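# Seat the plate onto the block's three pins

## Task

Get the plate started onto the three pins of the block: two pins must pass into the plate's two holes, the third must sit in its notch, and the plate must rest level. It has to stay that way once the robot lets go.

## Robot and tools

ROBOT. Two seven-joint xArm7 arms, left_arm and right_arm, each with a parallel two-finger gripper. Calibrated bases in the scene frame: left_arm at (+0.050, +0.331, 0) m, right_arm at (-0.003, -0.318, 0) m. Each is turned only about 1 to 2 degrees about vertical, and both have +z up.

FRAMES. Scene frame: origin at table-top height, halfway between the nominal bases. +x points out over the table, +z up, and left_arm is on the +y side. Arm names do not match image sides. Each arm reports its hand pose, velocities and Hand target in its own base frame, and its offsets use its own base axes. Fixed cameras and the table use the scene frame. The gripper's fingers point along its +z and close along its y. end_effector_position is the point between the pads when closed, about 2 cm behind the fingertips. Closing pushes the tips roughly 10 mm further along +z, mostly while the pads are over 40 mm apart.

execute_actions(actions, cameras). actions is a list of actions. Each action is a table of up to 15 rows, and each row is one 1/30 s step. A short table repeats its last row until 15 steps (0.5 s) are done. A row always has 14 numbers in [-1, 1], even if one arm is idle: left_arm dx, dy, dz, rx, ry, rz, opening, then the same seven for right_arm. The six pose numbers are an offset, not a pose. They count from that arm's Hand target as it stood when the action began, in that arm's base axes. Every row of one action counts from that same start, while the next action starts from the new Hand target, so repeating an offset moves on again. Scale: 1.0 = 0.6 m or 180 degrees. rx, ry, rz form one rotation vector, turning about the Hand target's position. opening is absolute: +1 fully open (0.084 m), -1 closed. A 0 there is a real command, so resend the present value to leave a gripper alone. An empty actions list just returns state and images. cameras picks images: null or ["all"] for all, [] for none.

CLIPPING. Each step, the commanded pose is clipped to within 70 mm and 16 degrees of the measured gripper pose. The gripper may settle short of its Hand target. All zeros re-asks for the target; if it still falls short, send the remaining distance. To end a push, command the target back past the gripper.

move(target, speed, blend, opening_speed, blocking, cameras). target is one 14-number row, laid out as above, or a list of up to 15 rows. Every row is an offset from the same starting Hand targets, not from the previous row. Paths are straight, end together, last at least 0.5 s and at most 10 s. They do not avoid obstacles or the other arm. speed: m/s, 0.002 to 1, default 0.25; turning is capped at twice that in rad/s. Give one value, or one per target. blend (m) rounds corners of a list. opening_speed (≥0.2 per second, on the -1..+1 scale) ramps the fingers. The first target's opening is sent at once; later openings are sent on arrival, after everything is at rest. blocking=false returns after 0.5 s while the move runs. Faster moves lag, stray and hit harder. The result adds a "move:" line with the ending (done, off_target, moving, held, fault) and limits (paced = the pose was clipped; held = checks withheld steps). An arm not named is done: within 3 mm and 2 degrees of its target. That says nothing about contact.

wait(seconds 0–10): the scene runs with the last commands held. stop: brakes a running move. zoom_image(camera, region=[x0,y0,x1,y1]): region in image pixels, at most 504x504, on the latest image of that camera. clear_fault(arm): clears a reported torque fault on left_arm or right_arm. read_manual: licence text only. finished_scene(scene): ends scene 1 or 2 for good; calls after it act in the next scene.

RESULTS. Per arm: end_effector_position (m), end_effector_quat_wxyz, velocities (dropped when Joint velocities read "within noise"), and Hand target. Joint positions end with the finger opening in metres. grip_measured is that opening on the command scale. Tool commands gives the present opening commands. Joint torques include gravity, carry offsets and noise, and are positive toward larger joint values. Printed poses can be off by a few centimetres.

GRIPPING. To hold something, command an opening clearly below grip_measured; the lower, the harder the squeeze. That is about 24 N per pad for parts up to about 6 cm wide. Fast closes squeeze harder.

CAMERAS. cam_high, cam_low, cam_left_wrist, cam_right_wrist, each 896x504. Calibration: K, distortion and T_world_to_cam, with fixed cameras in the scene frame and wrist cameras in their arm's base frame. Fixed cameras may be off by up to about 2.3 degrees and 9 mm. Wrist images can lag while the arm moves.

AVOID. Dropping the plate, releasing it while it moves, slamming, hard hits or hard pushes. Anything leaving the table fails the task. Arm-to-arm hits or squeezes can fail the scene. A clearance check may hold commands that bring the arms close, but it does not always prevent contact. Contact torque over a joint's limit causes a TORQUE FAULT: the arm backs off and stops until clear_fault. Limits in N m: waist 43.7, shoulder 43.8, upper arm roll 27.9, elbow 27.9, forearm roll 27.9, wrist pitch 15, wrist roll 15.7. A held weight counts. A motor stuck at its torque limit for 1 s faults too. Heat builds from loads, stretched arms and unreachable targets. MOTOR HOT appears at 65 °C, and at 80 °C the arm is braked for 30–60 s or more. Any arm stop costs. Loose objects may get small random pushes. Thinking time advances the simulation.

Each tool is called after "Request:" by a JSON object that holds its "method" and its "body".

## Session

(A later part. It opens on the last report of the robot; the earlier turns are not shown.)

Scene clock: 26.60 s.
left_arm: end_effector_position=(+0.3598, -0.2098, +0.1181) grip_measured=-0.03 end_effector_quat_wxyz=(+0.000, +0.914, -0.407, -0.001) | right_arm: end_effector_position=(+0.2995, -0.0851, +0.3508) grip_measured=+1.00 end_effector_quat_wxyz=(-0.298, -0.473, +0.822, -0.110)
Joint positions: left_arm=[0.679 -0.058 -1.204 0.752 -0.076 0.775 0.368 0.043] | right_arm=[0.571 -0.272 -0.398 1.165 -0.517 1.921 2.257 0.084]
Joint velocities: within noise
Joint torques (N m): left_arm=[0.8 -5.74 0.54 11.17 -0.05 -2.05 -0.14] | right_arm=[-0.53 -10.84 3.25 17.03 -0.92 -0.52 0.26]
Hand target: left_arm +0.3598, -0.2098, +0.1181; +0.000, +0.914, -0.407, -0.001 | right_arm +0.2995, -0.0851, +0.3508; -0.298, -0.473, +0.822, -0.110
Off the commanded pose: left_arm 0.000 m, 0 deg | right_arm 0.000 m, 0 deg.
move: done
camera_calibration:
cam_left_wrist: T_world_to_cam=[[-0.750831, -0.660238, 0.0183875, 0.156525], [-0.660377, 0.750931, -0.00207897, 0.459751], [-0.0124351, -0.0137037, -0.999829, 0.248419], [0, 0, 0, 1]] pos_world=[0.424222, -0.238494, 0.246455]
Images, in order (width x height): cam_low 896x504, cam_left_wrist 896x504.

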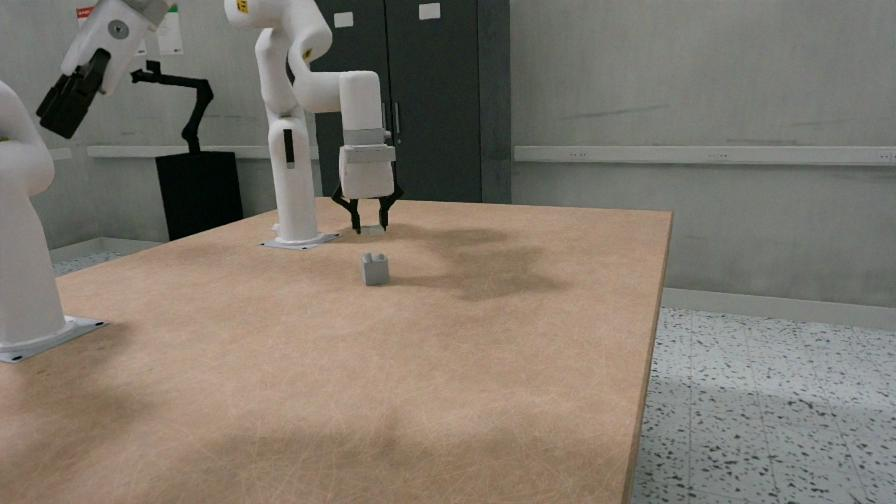

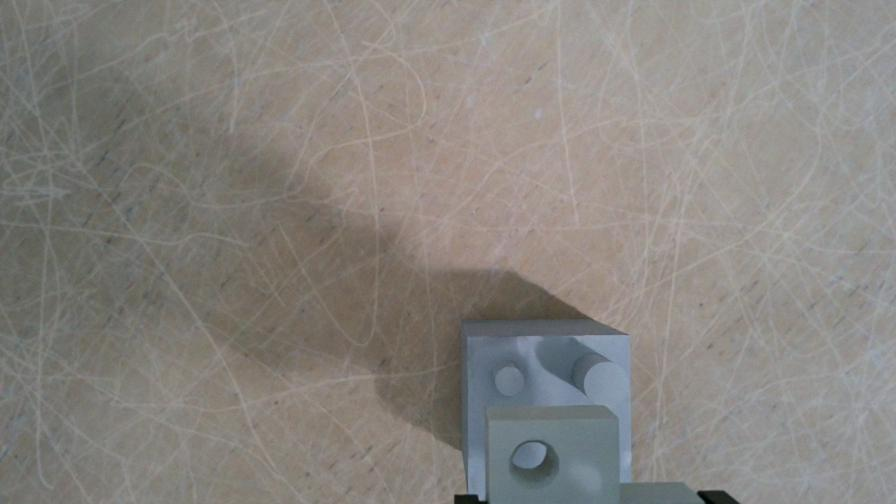

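Request:
{"method": "move", "body": {"target": [0.0083,-0.0098,-0.0392,0,0,0,-0.25,0,0,0,0,0,0,1], "speed": 0.08, "cameras": ["cam_low","cam_left_wrist"]}}

Request:
{"method": "zoom_image", "body": {"camera": "cam_left_wrist", "region": [450, 330, 674, 504]}}

Request:
{"method": "zoom_image", "body": {"camera": "cam_low", "region": [340, 220, 410, 290]}}

Scene clock: 28.40 s.
left_arm: end_effector_position=(+0.3648, -0.2156, +0.0946) grip_measured=-0.03 end_effector_quat_wxyz=(+0.000, +0.914, -0.407, +0.000) | right_arm: end_effector_position=(+0.2995, -0.0851, +0.3508) grip_measured=+1.00 end_effector_quat_wxyz=(-0.298, -0.473, +0.822, -0.110)
Joint positions: left_arm=[0.646 0.135 -1.181 0.758 0.191 0.717 0.161 0.043] | right_arm=[0.571 -0.272 -0.398 1.165 -0.517 1.921 2.257 0.084]
Joint velocities: within noise
Joint torques (N m): left_arm=[-0.22 -8.44 -2.75 11.19 0.13 -1.79 0] | right_arm=[-0.22 -11.3 3.22 16.92 -1.08 -0.34 0.06]
Hand target: left_arm +0.3648, -0.2156, +0.0945; +0.000, +0.914, -0.407, -0.001 | right_arm +0.2995, -0.0851, +0.3508; -0.298, -0.473, +0.822, -0.110
Off the commanded pose: left_arm 0.000 m, 0 deg | right_arm 0.000 m, 0 deg.
move: done
camera_calibration:
cam_left_wrist: T_world_to_cam=[[-0.750833, -0.660236, 0.0183785, 0.156744], [-0.660376, 0.750931, -0.00222013, 0.4674], [-0.0123352, -0.0138037, -0.999829, 0.224836], [0, 0, 0, 1]] pos_world=[0.429122, -0.244394, 0.222954]
Images, in order (width x height): cam_low 896x504, cam_left_wrist 896x504.

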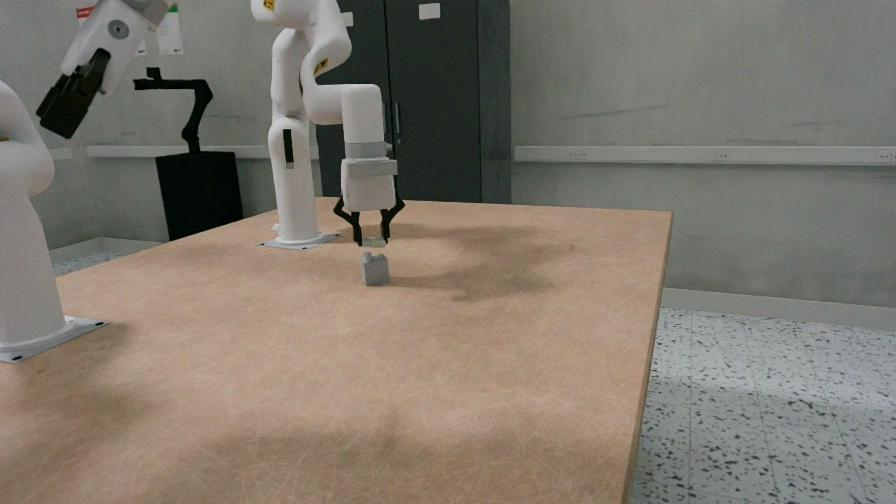

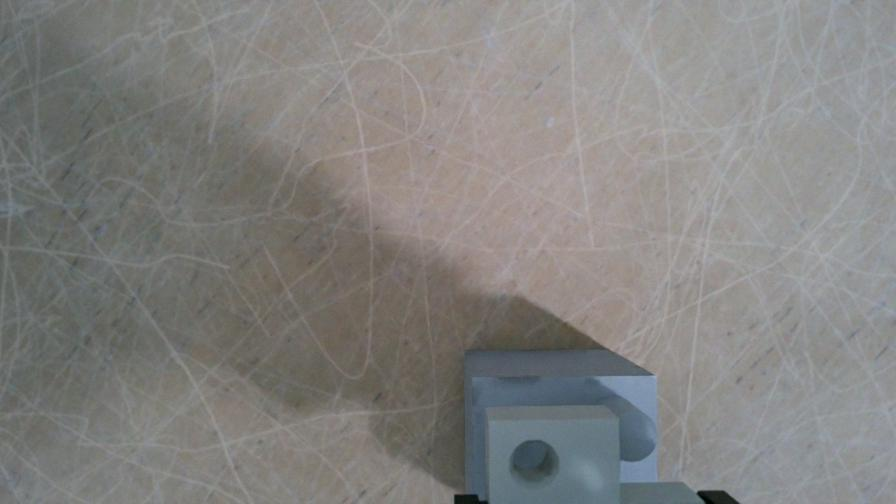

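Scaled by 2.250.

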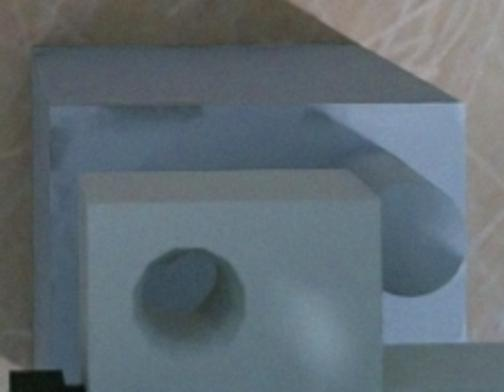

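Scaled by 7.200.

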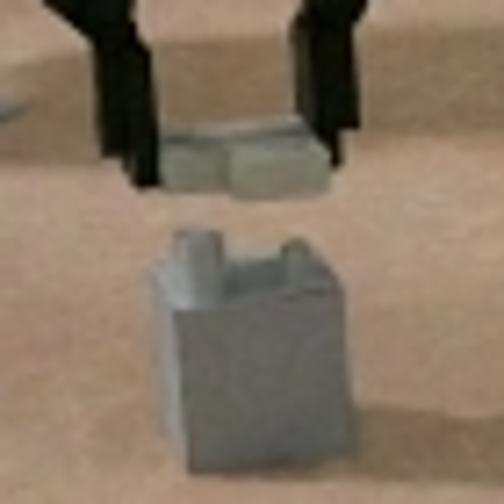

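Request:
{"method": "move", "body": {"target": [0.0005,0,-0.0225,0,0,0,-0.25,0,0,0,0,0,0,1], "speed": 0.05, "cameras": ["cam_low","cam_left_wrist"]}}

Request:
{"method": "zoom_image", "body": {"camera": "cam_left_wrist", "region": [450, 330, 674, 504]}}

Request:
{"method": "zoom_image", "body": {"camera": "cam_low", "region": [340, 220, 410, 290]}}

Scene clock: 29.93 s.
left_arm: end_effector_position=(+0.3651, -0.2156, +0.0811) grip_measured=-0.03 end_effector_quat_wxyz=(+0.000, +0.914, -0.407, -0.001) | right_arm: end_effector_position=(+0.2995, -0.0851, +0.3508) grip_measured=+1.00 end_effector_quat_wxyz=(-0.298, -0.473, +0.822, -0.110)
Joint positions: left_arm=[0.6 0.196 -1.13 0.753 0.283 0.689 0.095 0.043] | right_arm=[0.571 -0.272 -0.398 1.165 -0.517 1.921 2.257 0.084]
Joint velocities: within noise
Joint torques (N m): left_arm=[0.13 -10.34 -3.98 10.59 0.22 -1.93 -0.19] | right_arm=[-0.31 -11.02 3.14 17.17 -0.92 -0.51 0.12]
Hand target: left_arm +0.3651, -0.2156, +0.0810; +0.000, +0.914, -0.407, -0.001 | right_arm +0.2995, -0.0851, +0.3508; -0.298, -0.473, +0.822, -0.110
Off the commanded pose: left_arm 0.000 m, 0 deg | right_arm 0.000 m, 0 deg.
move: done
camera_calibration:
cam_left_wrist: T_world_to_cam=[[-0.750831, -0.660238, 0.0183875, 0.157214], [-0.660377, 0.750931, -0.00207897, 0.467539], [-0.0124351, -0.0137037, -0.999829, 0.21141], [0, 0, 0, 1]] pos_world=[0.429422, -0.244394, 0.209455]
Images, in order (width x height): cam_low 896x504, cam_left_wrist 896x504.

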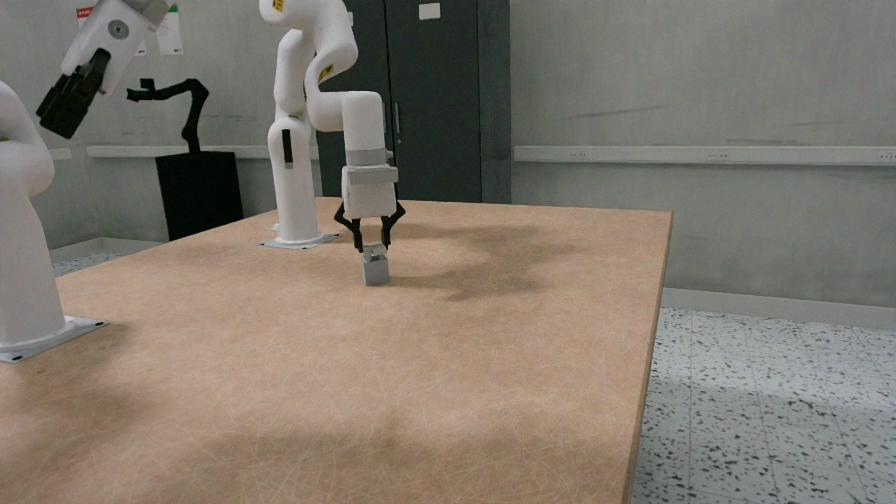

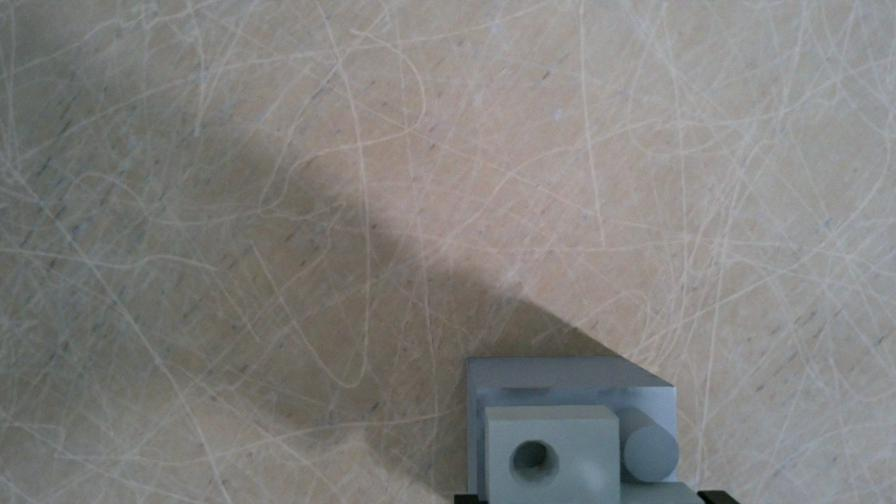

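Scaled by 2.250.

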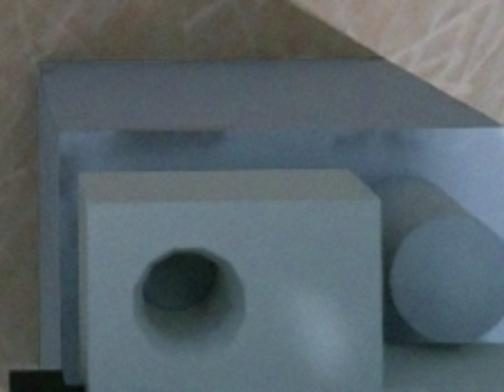

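Scaled by 7.200.

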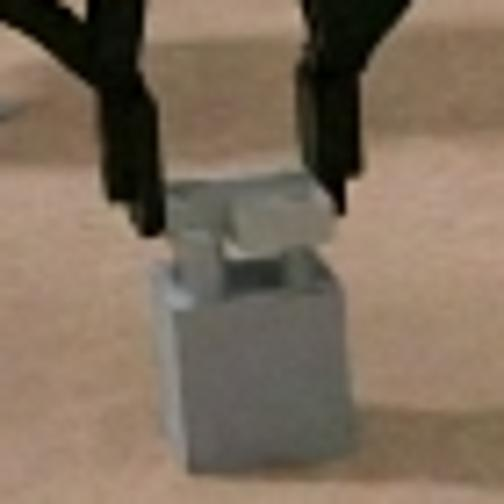

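Request:
{"method": "zoom_image", "body": {"camera": "cam_left_wrist", "region": [500, 430, 570, 500]}}

Scaled by 7.200.

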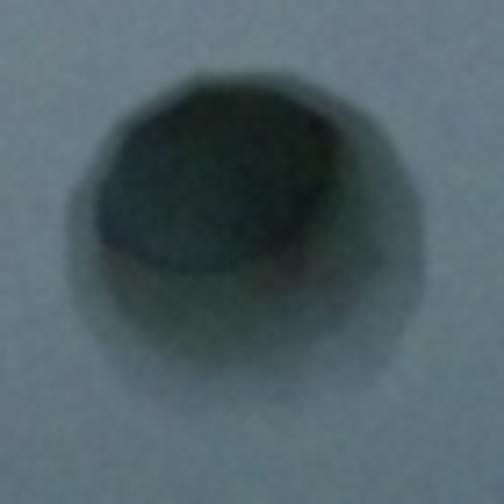

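Request:
{"method": "move", "body": {"target": [-0.0002,-0.0002,-0.0067,0,0,0,-0.25,0,0,0,0,0,0,1], "speed": 0.03, "cameras": ["cam_low","cam_left_wrist"]}}

Request:
{"method": "zoom_image", "body": {"camera": "cam_left_wrist", "region": [450, 330, 700, 504]}}

Request:
{"method": "zoom_image", "body": {"camera": "cam_left_wrist", "region": [500, 430, 570, 500]}}

Request:
{"method": "zoom_image", "body": {"camera": "cam_low", "region": [340, 220, 410, 290]}}

Scene clock: 31.40 s.
left_arm: end_effector_position=(+0.3650, -0.2158, +0.0771) grip_measured=-0.03 end_effector_quat_wxyz=(+0.000, +0.914, -0.407, -0.001) | right_arm: end_effector_position=(+0.2995, -0.0851, +0.3508) grip_measured=+1.00 end_effector_quat_wxyz=(-0.298, -0.473, +0.822, -0.110)
Joint positions: left_arm=[0.585 0.212 -1.114 0.751 0.306 0.681 0.077 0.043] | right_arm=[0.571 -0.272 -0.398 1.165 -0.517 1.921 2.257 0.084]
Joint velocities: within noise
Joint torques (N m): left_arm=[-0.1 -8.37 -2.96 9.34 0.52 -2.47 -0.38] | right_arm=[-0.21 -11.17 3.08 17.16 -0.97 -0.48 0.13]
Hand target: left_arm +0.3650, -0.2158, +0.0770; +0.000, +0.914, -0.407, -0.001 | right_arm +0.2995, -0.0851, +0.3508; -0.298, -0.473, +0.822, -0.110
Off the commanded pose: left_arm 0.000 m, 0 deg | right_arm 0.000 m, 0 deg.
move: done
camera_calibration:
cam_left_wrist: T_world_to_cam=[[-0.750831, -0.66024, 0.0183215, 0.15716], [-0.660378, 0.750931, -0.00200386, 0.467524], [-0.0124352, -0.0136037, -0.99983, 0.207432], [0, 0, 0, 1]] pos_world=[0.429322, -0.244493, 0.205455]
Images, in order (width x height): cam_low 896x504, cam_left_wrist 896x504.

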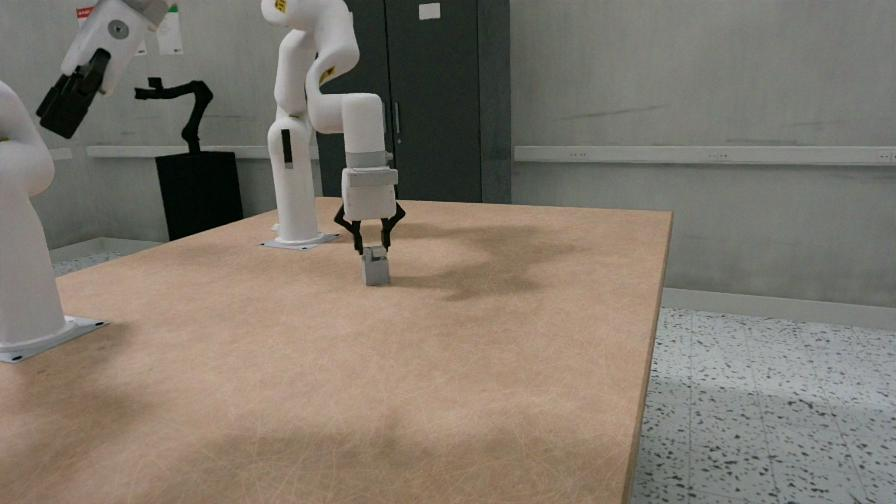

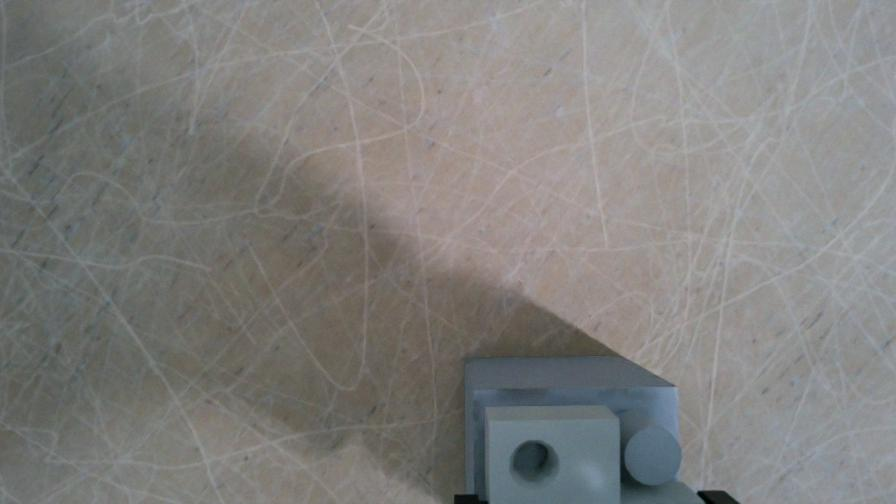

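Scaled by 2.016.

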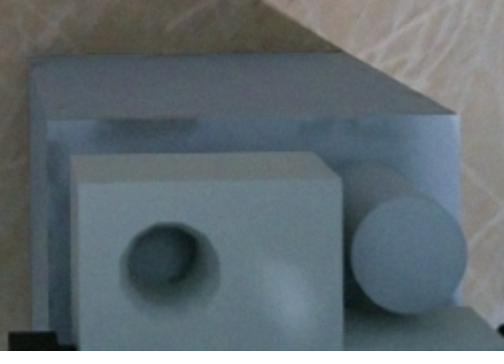

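Scaled by 7.200.

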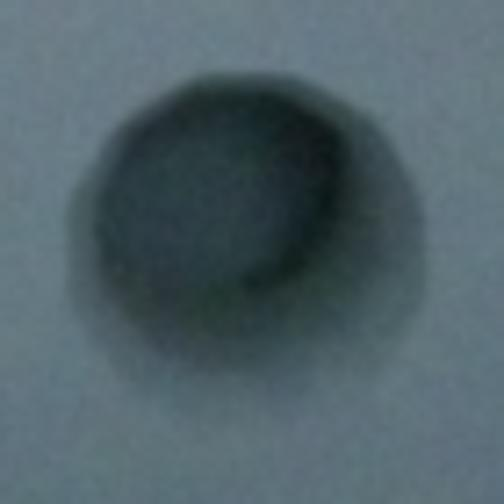

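Scaled by 7.200.

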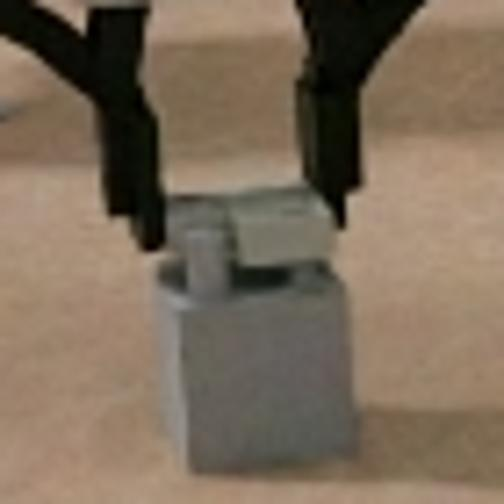

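Request:
{"method": "move", "body": {"target": [0,0,-0.0025,0,0,0,-0.25,0,0,0,0,0,0,1], "speed": 0.02, "cameras": ["cam_low","cam_left_wrist"]}}

Request:
{"method": "zoom_image", "body": {"camera": "cam_left_wrist", "region": [450, 330, 700, 504]}}

Request:
{"method": "zoom_image", "body": {"camera": "cam_low", "region": [350, 235, 400, 285]}}

Scene clock: 32.87 s.
left_arm: end_effector_position=(+0.3650, -0.2158, +0.0756) grip_measured=-0.03 end_effector_quat_wxyz=(+0.000, +0.914, -0.407, -0.001) | right_arm: end_effector_position=(+0.2995, -0.0851, +0.3508) grip_measured=+1.00 end_effector_quat_wxyz=(-0.298, -0.473, +0.822, -0.110)
Joint positions: left_arm=[0.58 0.218 -1.108 0.751 0.314 0.678 0.071 0.043] | right_arm=[0.571 -0.272 -0.398 1.165 -0.517 1.921 2.257 0.084]
Joint velocities: within noise
Joint torques (N m): left_arm=[-0.67 -7.13 -2.2 6.9 0.34 -2.32 -0.13] | right_arm=[-0.27 -11.51 3.28 17.24 -1.05 -0.38 -0.03]
Hand target: left_arm +0.3650, -0.2158, +0.0755; +0.000, +0.914, -0.407, -0.001 | right_arm +0.2995, -0.0851, +0.3508; -0.298, -0.473, +0.822, -0.110
Off the commanded pose: left_arm 0.000 m, 0 deg | right_arm 0.000 m, 0 deg.
move: done
camera_calibration:
cam_left_wrist: T_world_to_cam=[[-0.750781, -0.660295, 0.0183873, 0.157139], [-0.660434, 0.750881, -0.00207773, 0.467549], [-0.0124347, -0.0137035, -0.999829, 0.205908], [0, 0, 0, 1]] pos_world=[0.429322, -0.244494, 0.203955]
Images, in order (width x height): cam_low 896x504, cam_left_wrist 896x504.

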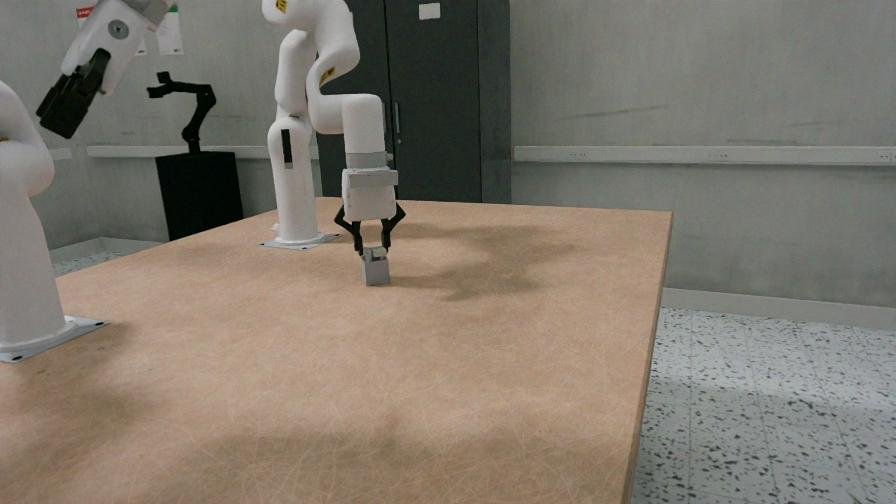

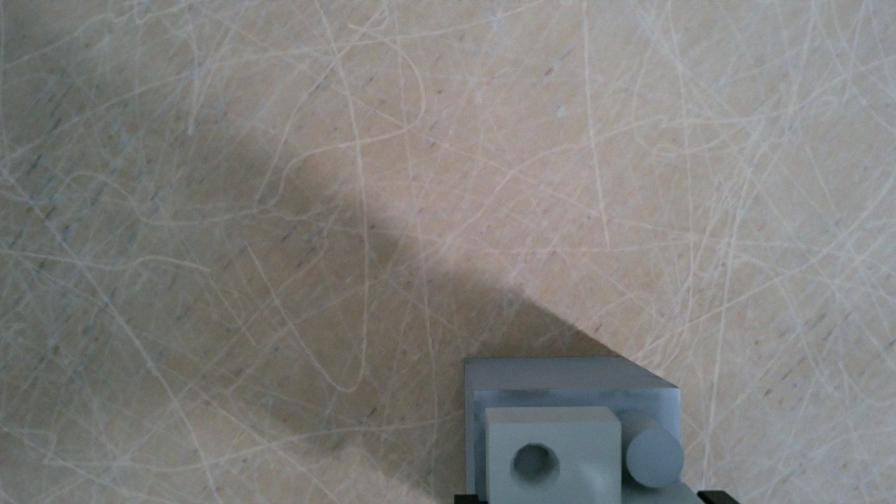

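Scaled by 2.016.

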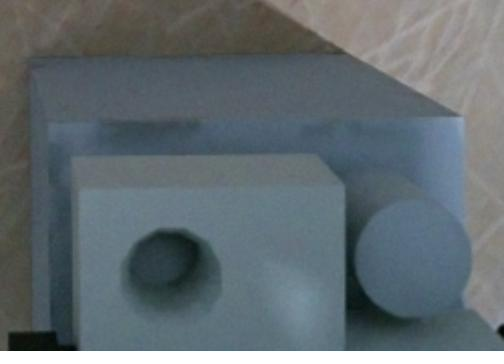

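Scaled by 10.080.

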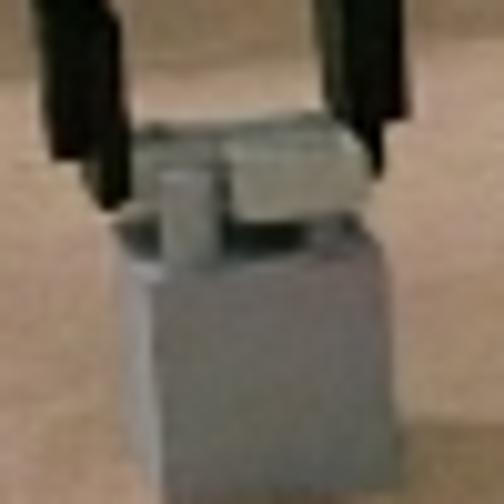

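Request:
{"method": "zoom_image", "body": {"camera": "cam_left_wrist", "region": [500, 430, 570, 500]}}

Scaled by 7.200.

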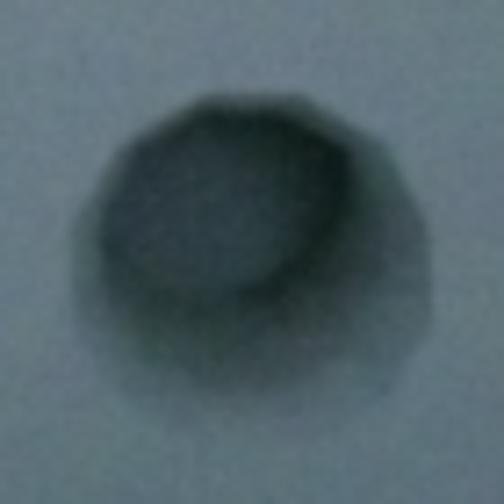

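Request:
{"method": "move", "body": {"target": [0,0,0.0067,0,0,0,-0.25,0,0,0,0,0,0,1], "speed": 0.03, "cameras": ["cam_low","cam_left_wrist"]}}

Request:
{"method": "zoom_image", "body": {"camera": "cam_left_wrist", "region": [450, 330, 700, 504]}}

Request:
{"method": "zoom_image", "body": {"camera": "cam_low", "region": [350, 235, 400, 285]}}

Scene clock: 34.70 s.
left_arm: end_effector_position=(+0.3650, -0.2158, +0.0795) grip_measured=-0.03 end_effector_quat_wxyz=(+0.000, +0.914, -0.407, -0.001) | right_arm: end_effector_position=(+0.2995, -0.0851, +0.3508) grip_measured=+1.00 end_effector_quat_wxyz=(-0.298, -0.473, +0.822, -0.110)
Joint positions: left_arm=[0.594 0.203 -1.124 0.752 0.292 0.686 0.088 0.043] | right_arm=[0.571 -0.272 -0.398 1.165 -0.517 1.921 2.257 0.084]
Joint velocities: within noise
Joint torques (N m): left_arm=[1.3 -12.46 -4.8 11.39 -0.39 -2.11 0.17] | right_arm=[-0.59 -10.86 3.08 17.33 -0.91 -0.51 0.03]
Hand target: left_arm +0.3650, -0.2158, +0.0795; +0.000, +0.914, -0.407, -0.001 | right_arm +0.2995, -0.0851, +0.3508; -0.298, -0.473, +0.822, -0.110
Off the commanded pose: left_arm 0.000 m, 0 deg | right_arm 0.000 m, 0 deg.
move: done
camera_calibration:
cam_left_wrist: T_world_to_cam=[[-0.75078, -0.660296, 0.0183963, 0.157064], [-0.660433, 0.750882, -0.00193659, 0.467527], [-0.0125347, -0.0136035, -0.999829, 0.209875], [0, 0, 0, 1]] pos_world=[0.429322, -0.244494, 0.207855]
Images, in order (width x height): cam_low 896x504, cam_left_wrist 896x504.

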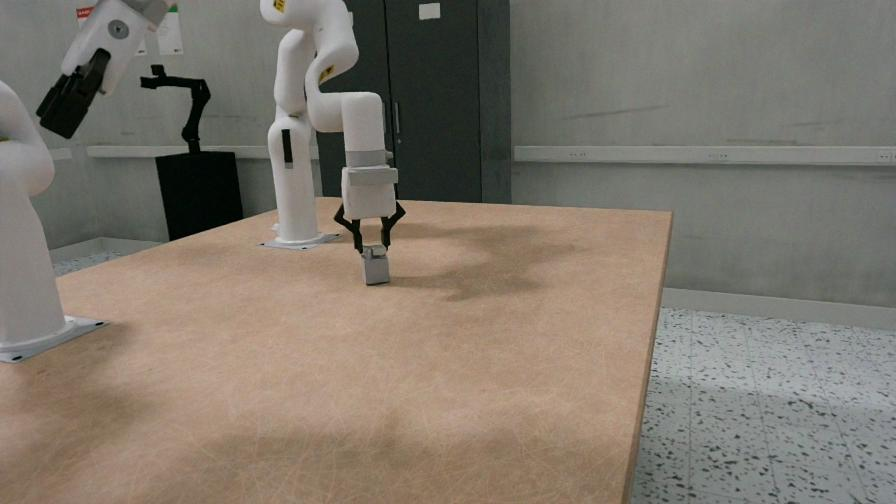

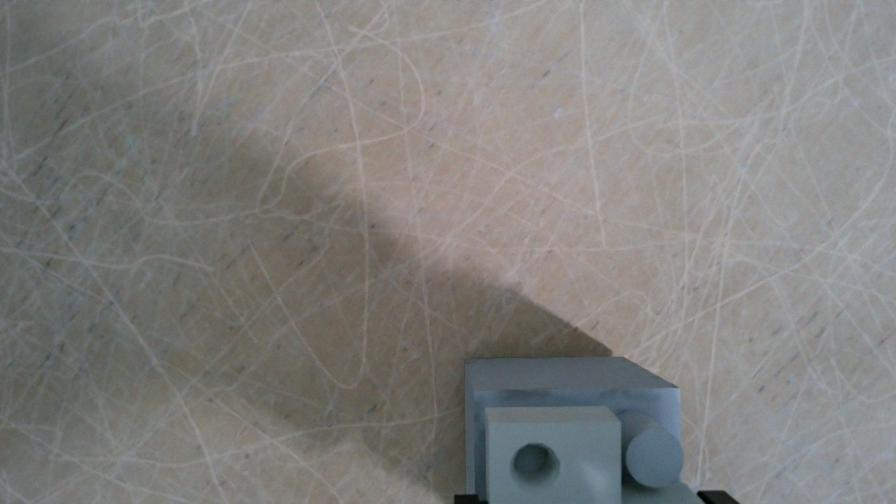

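Scaled by 2.016.

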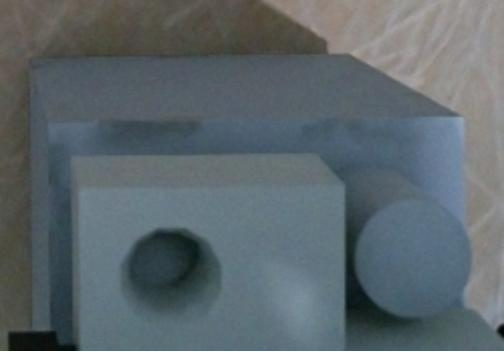

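Scaled by 10.080.

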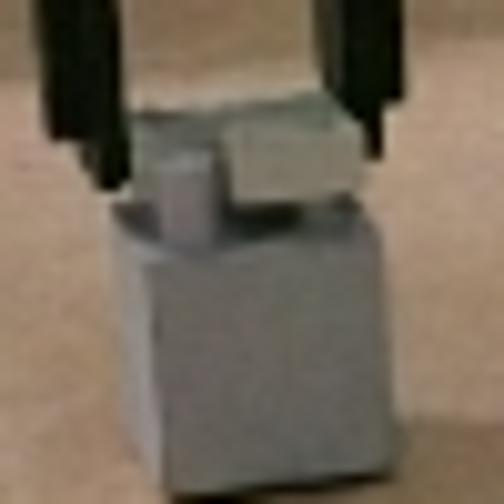

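Request:
{"method": "move", "body": {"target": [[0,0,-0.0062,0,0,0,-0.25,0,0,0,0,0,0,1],[0,0,-0.0062,0,0,0,0.35,0,0,0,0,0,0,1]], "speed": 0.02, "opening_speed": 0.5, "cameras": ["cam_low","cam_left_wrist"]}}

Request:
{"method": "zoom_image", "body": {"camera": "cam_low", "region": [350, 235, 400, 285]}}

Scene clock: 37.20 s.
left_arm: end_effector_position=(+0.3650, -0.2158, +0.0758) grip_measured=+0.34 end_effector_quat_wxyz=(+0.000, +0.914, -0.407, -0.001) | right_arm: end_effector_position=(+0.2995, -0.0851, +0.3508) grip_measured=+1.00 end_effector_quat_wxyz=(-0.298, -0.473, +0.822, -0.110)
Joint positions: left_arm=[0.581 0.217 -1.109 0.751 0.313 0.679 0.072 0.059] | right_arm=[0.571 -0.272 -0.398 1.165 -0.517 1.921 2.257 0.084]
Joint velocities: within noise
Joint torques (N m): left_arm=[-0.34 -12.21 -4.53 10.03 -0.28 -1.78 -0.07] | right_arm=[-0.54 -11.17 3.18 17.14 -0.87 -0.52 -0.02]
Hand target: left_arm +0.3650, -0.2158, +0.0758; +0.000, +0.914, -0.407, -0.001 | right_arm +0.2995, -0.0851, +0.3508; -0.298, -0.473, +0.822, -0.110
Off the commanded pose: left_arm 0.000 m, 0 deg | right_arm 0.000 m, 0 deg.
move: done
camera_calibration:
cam_left_wrist: T_world_to_cam=[[-0.75083, -0.66024, 0.0183966, 0.157168], [-0.660377, 0.750932, -0.00193783, 0.467508], [-0.0125351, -0.0136037, -0.999829, 0.206176], [0, 0, 0, 1]] pos_world=[0.429322, -0.244493, 0.204155]
Images, in order (width x height): cam_low 896x504, cam_left_wrist 896x504.

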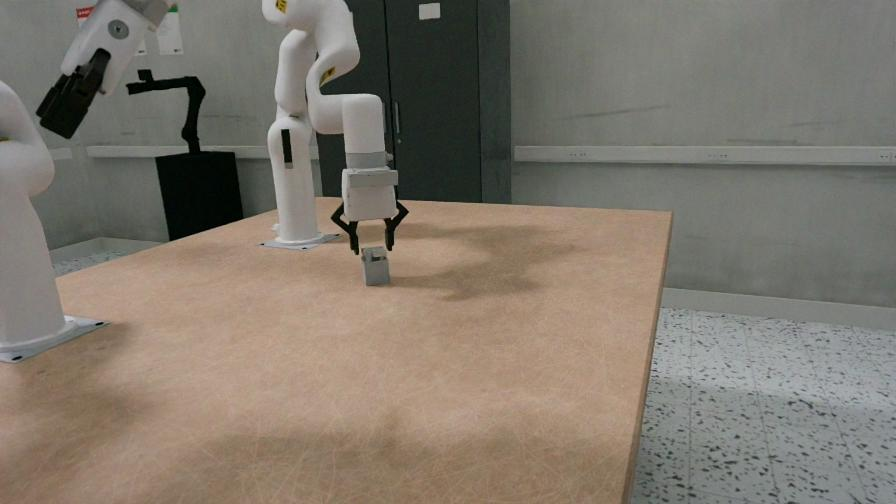

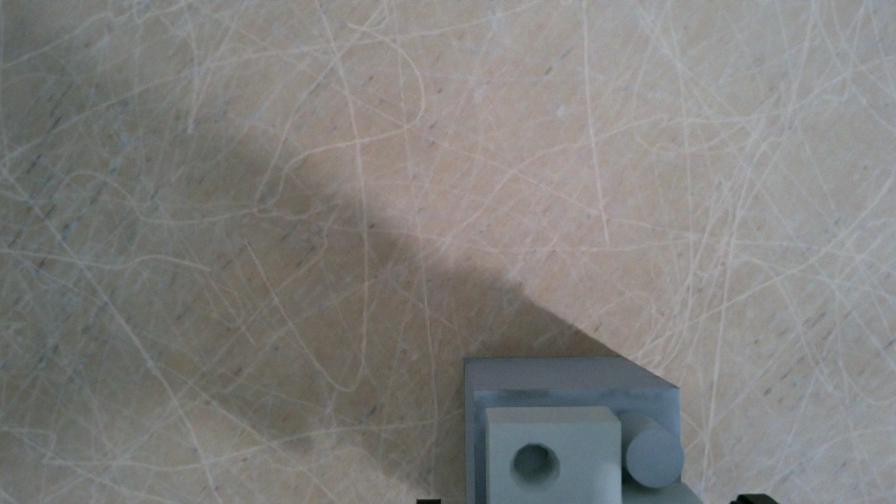

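Scaled by 10.080.

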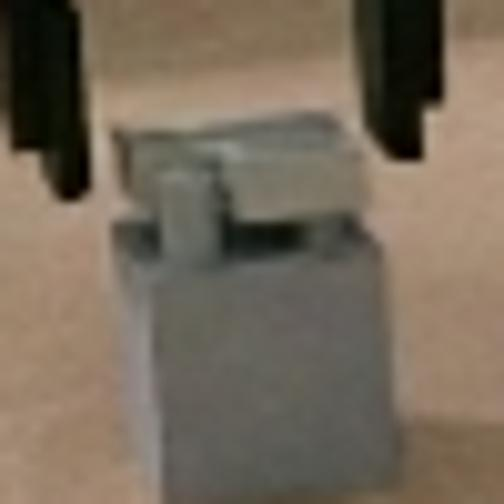

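Request:
{"method": "move", "body": {"target": [[0,0,0.055,0,0,0,0.35,0,0,0,0,0,0,1],[-0.066,0.073,0.08,0,0,0,0.35,0,0,0,0,0,0,1]], "speed": [0.06,0.15], "cameras": ["cam_low","cam_left_wrist"]}}

Request:
{"method": "zoom_image", "body": {"camera": "cam_left_wrist", "region": [380, 160, 600, 380]}}

Request:
{"method": "zoom_image", "body": {"camera": "cam_low", "region": [350, 240, 400, 290]}}

Scene clock: 39.37 s.
left_arm: end_effector_position=(+0.3254, -0.1720, +0.1238) grip_measured=+0.34 end_effector_quat_wxyz=(-0.001, +0.914, -0.407, -0.001) end_effector_velocity=(+0.000, +0.000, +0.000) end_effector_angular_velocity=(-0.001, -0.002, -0.002) | right_arm: end_effector_position=(+0.2995, -0.0851, +0.3508) grip_measured=+1.00 end_effector_quat_wxyz=(-0.298, -0.473, +0.822, -0.110)
Joint positions: left_arm=[0.554 -0.361 -1.035 0.607 -0.417 0.843 0.673 0.059] | right_arm=[0.571 -0.272 -0.398 1.165 -0.517 1.921 2.257 0.084]
Joint velocities: left_arm=[-0.002 -0.002 0.003 -0.002 -0.002 -0.001 0.005 0] | right_arm=[within noise]
Joint torques (N m): left_arm=[-0.48 -4.34 6.18 10.65 -0.51 -1.7 -0.03] | right_arm=[0.04 -11 3 17.12 -0.97 -0.37 0.06]
Hand target: left_arm +0.3254, -0.1720, +0.1238; +0.000, +0.914, -0.407, -0.001 | right_arm +0.2995, -0.0851, +0.3508; -0.298, -0.473, +0.822, -0.110
Off the commanded pose: left_arm 0.000 m, 0 deg | right_arm 0.000 m, 0 deg.
move: done
camera_calibration:
cam_left_wrist: T_world_to_cam=[[-0.750735, -0.660347, 0.0184051, 0.155418], [-0.660483, 0.750839, -0.00179437, 0.408687], [-0.0126344, -0.0135033, -0.999829, 0.254326], [0, 0, 0, 1]] pos_world=[0.389822, -0.200794, 0.252155]
Images, in order (width x height): cam_low 896x504, cam_left_wrist 896x504.

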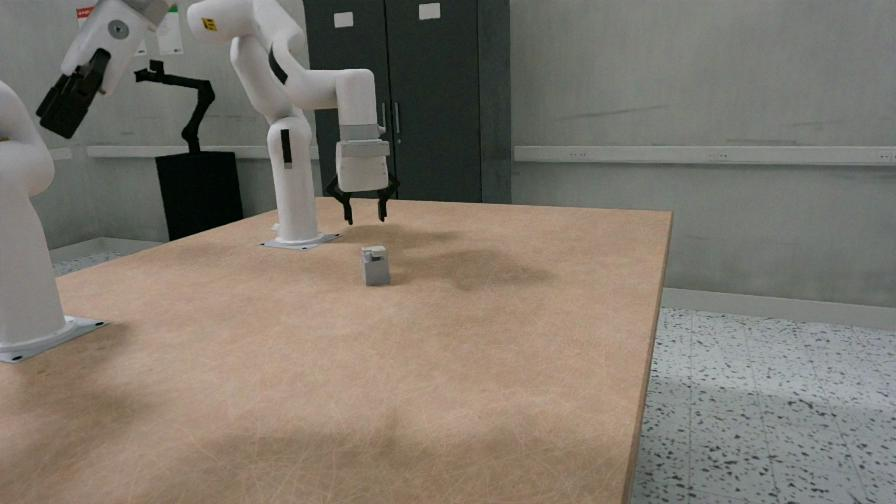

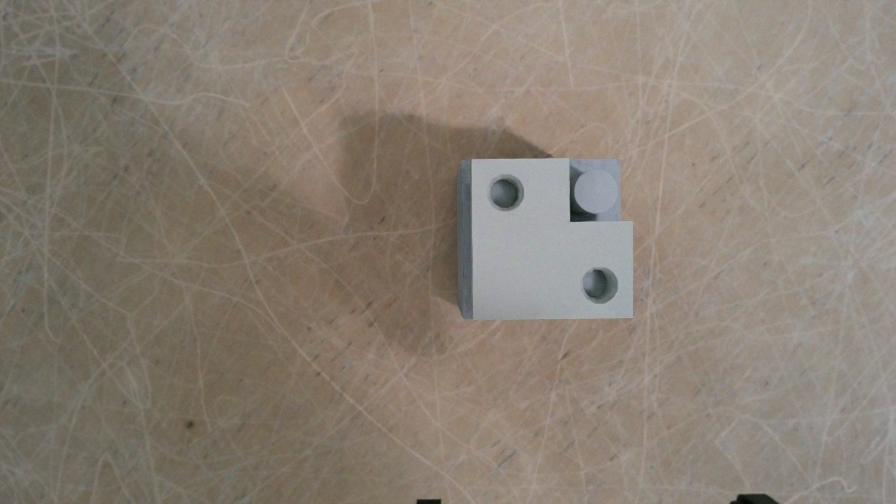

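Scaled by 2.291.

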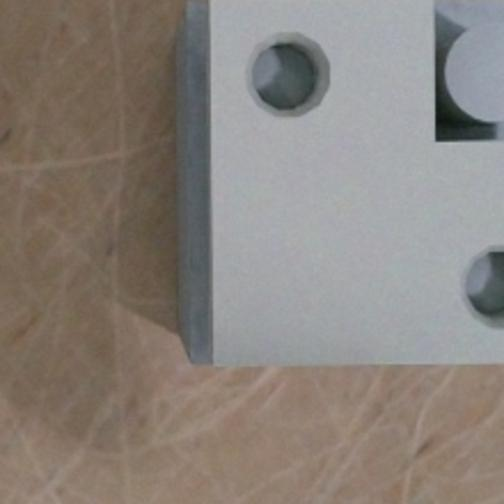

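Scaled by 10.080.

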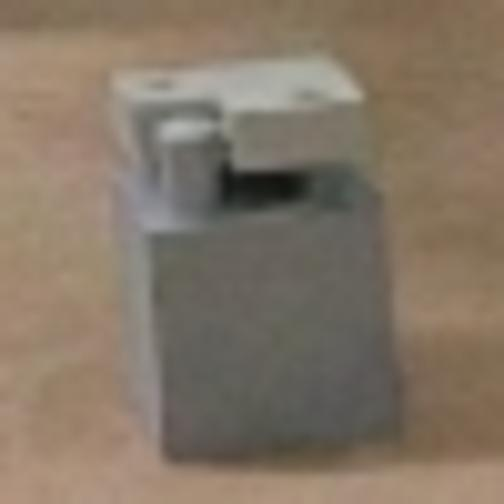

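Request:
{"method": "move", "body": {"target": [[0.081,-0.0813,0,0,0,0,-1,0,0,0,0,0,0,1],[0.081,-0.0813,-0.0463,0,0,0,-1,0,0,0,0,0,0,1]], "speed": [0.12,0.08], "cameras": ["cam_low","cam_left_wrist"]}}

Request:
{"method": "zoom_image", "body": {"camera": "cam_low", "region": [345, 230, 405, 290]}}

Scene clock: 41.90 s.
left_arm: end_effector_position=(+0.3740, -0.2207, +0.0960) grip_measured=-1.00 end_effector_quat_wxyz=(+0.000, +0.914, -0.407, -0.001) | right_arm: end_effector_position=(+0.2995, -0.0851, +0.3508) grip_measured=+1.00 end_effector_quat_wxyz=(-0.298, -0.473, +0.822, -0.110)
Joint positions: left_arm=[0.639 0.206 -1.179 0.802 0.285 0.744 0.093 0] | right_arm=[0.571 -0.272 -0.398 1.165 -0.517 1.921 2.257 0.084]
Joint velocities: within noise
Joint torques (N m): left_arm=[-0.72 -10.6 -4.53 10.76 0.06 -1.53 -0.11] | right_arm=[-0.23 -11.07 2.74 17.23 -0.91 -0.44 0.13]
Hand target: left_arm +0.3740, -0.2207, +0.0960; +0.000, +0.914, -0.407, -0.001 | right_arm +0.2995, -0.0851, +0.3508; -0.298, -0.473, +0.822, -0.110
Off the commanded pose: left_arm 0.000 m, 0 deg | right_arm 0.000 m, 0 deg.
move: done
camera_calibration:
cam_left_wrist: T_world_to_cam=[[-0.750832, -0.660237, 0.0183785, 0.160256], [-0.660378, 0.75093, -0.0022201, 0.477309], [-0.0123352, -0.0138037, -0.999829, 0.226378], [0, 0, 0, 1]] pos_world=[0.438322, -0.249494, 0.224454]
Images, in order (width x height): cam_low 896x504, cam_left_wrist 896x504.

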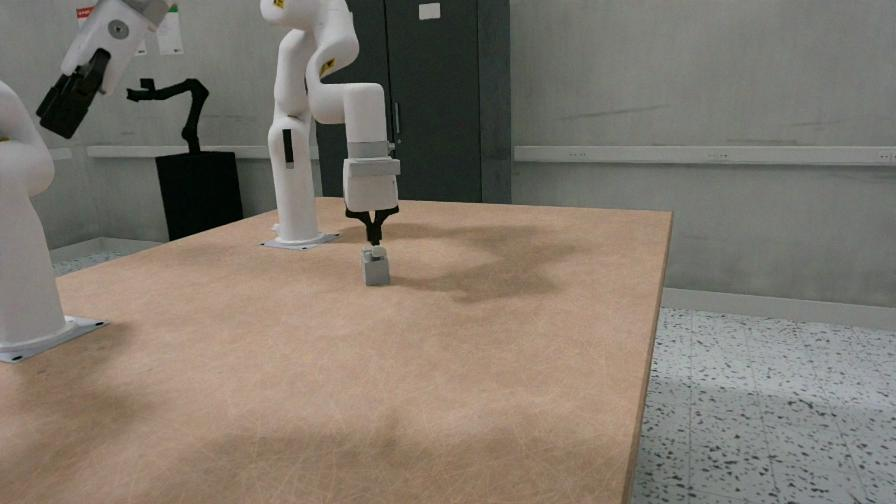

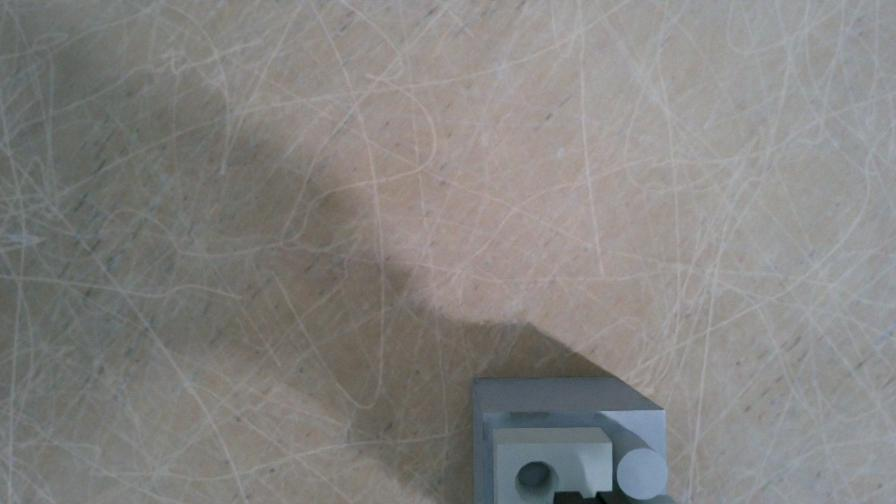

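Scaled by 8.400.

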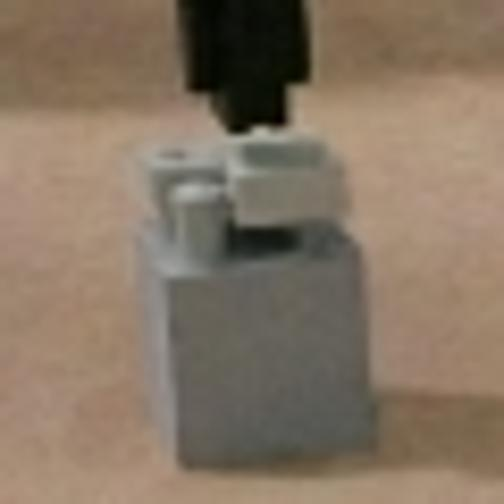

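Request:
{"method": "move", "body": {"target": [[-0.0003,0.0042,0,0,0,0,-1,0,0,0,0,0,0,1],[-0.0003,0.0042,-0.0175,0,0,0,-1,0,0,0,0,0,0,1]], "speed": [0.05,0.02], "cameras": ["cam_low","cam_left_wrist"]}}

Request:
{"method": "zoom_image", "body": {"camera": "cam_low", "region": [345, 230, 405, 290]}}

Scene clock: 43.33 s.
left_arm: end_effector_position=(+0.3739, -0.2182, +0.0856) grip_measured=-1.00 end_effector_quat_wxyz=(+0.000, +0.914, -0.407, +0.000) | right_arm: end_effector_position=(+0.2995, -0.0851, +0.3508) grip_measured=+1.00 end_effector_quat_wxyz=(-0.298, -0.473, +0.822, -0.110)
Joint positions: left_arm=[0.612 0.237 -1.143 0.791 0.332 0.72 0.064 0] | right_arm=[0.571 -0.272 -0.398 1.165 -0.517 1.921 2.257 0.084]
Joint velocities: within noise
Joint torques (N m): left_arm=[-0.68 -1.78 0.75 1.23 0.39 -1.61 -0.24] | right_arm=[-0.5 -10.9 2.88 17.41 -0.9 -0.47 -0.01]
Hand target: left_arm +0.3738, -0.2182, +0.0855; +0.000, +0.914, -0.407, -0.001 | right_arm +0.2995, -0.0851, +0.3508; -0.298, -0.473, +0.822, -0.110
Off the commanded pose: left_arm 0.000 m, 0 deg | right_arm 0.000 m, 0 deg.
move: done
camera_calibration:
cam_left_wrist: T_world_to_cam=[[-0.750835, -0.660238, 0.0182374, 0.162054], [-0.660377, 0.750931, -0.00221105, 0.475341], [-0.0122352, -0.0137037, -0.999831, 0.215995], [0, 0, 0, 1]] pos_world=[0.438223, -0.246994, 0.214054]
Images, in order (width x height): cam_low 896x504, cam_left_wrist 896x504.

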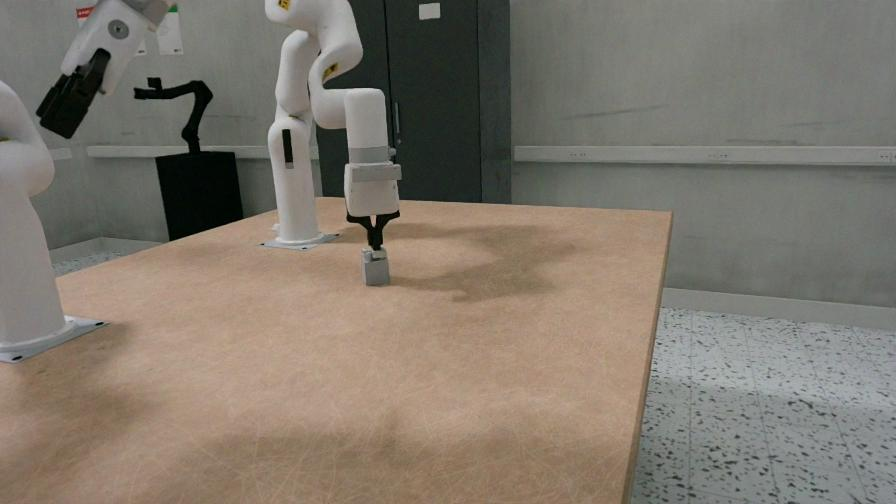

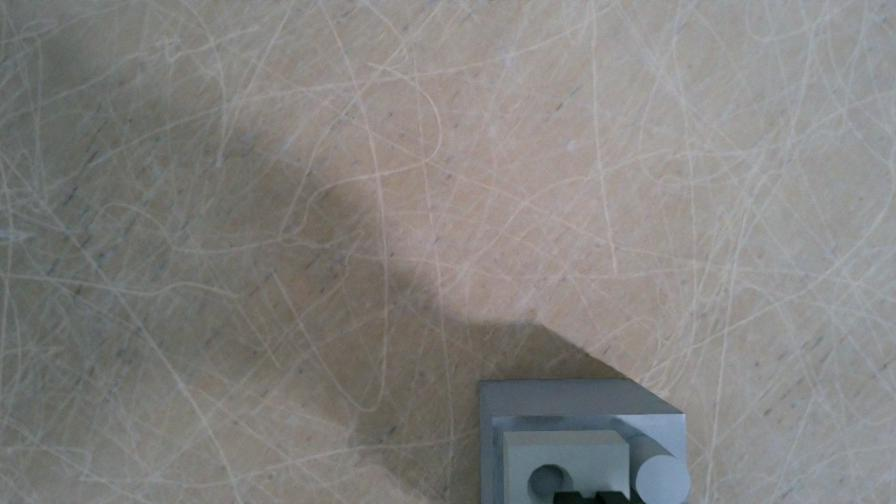

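Scaled by 8.400.

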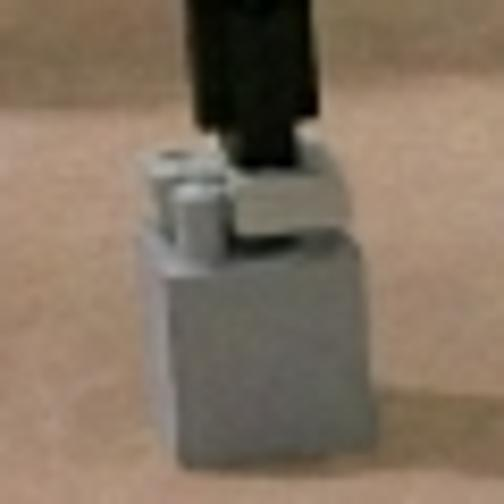

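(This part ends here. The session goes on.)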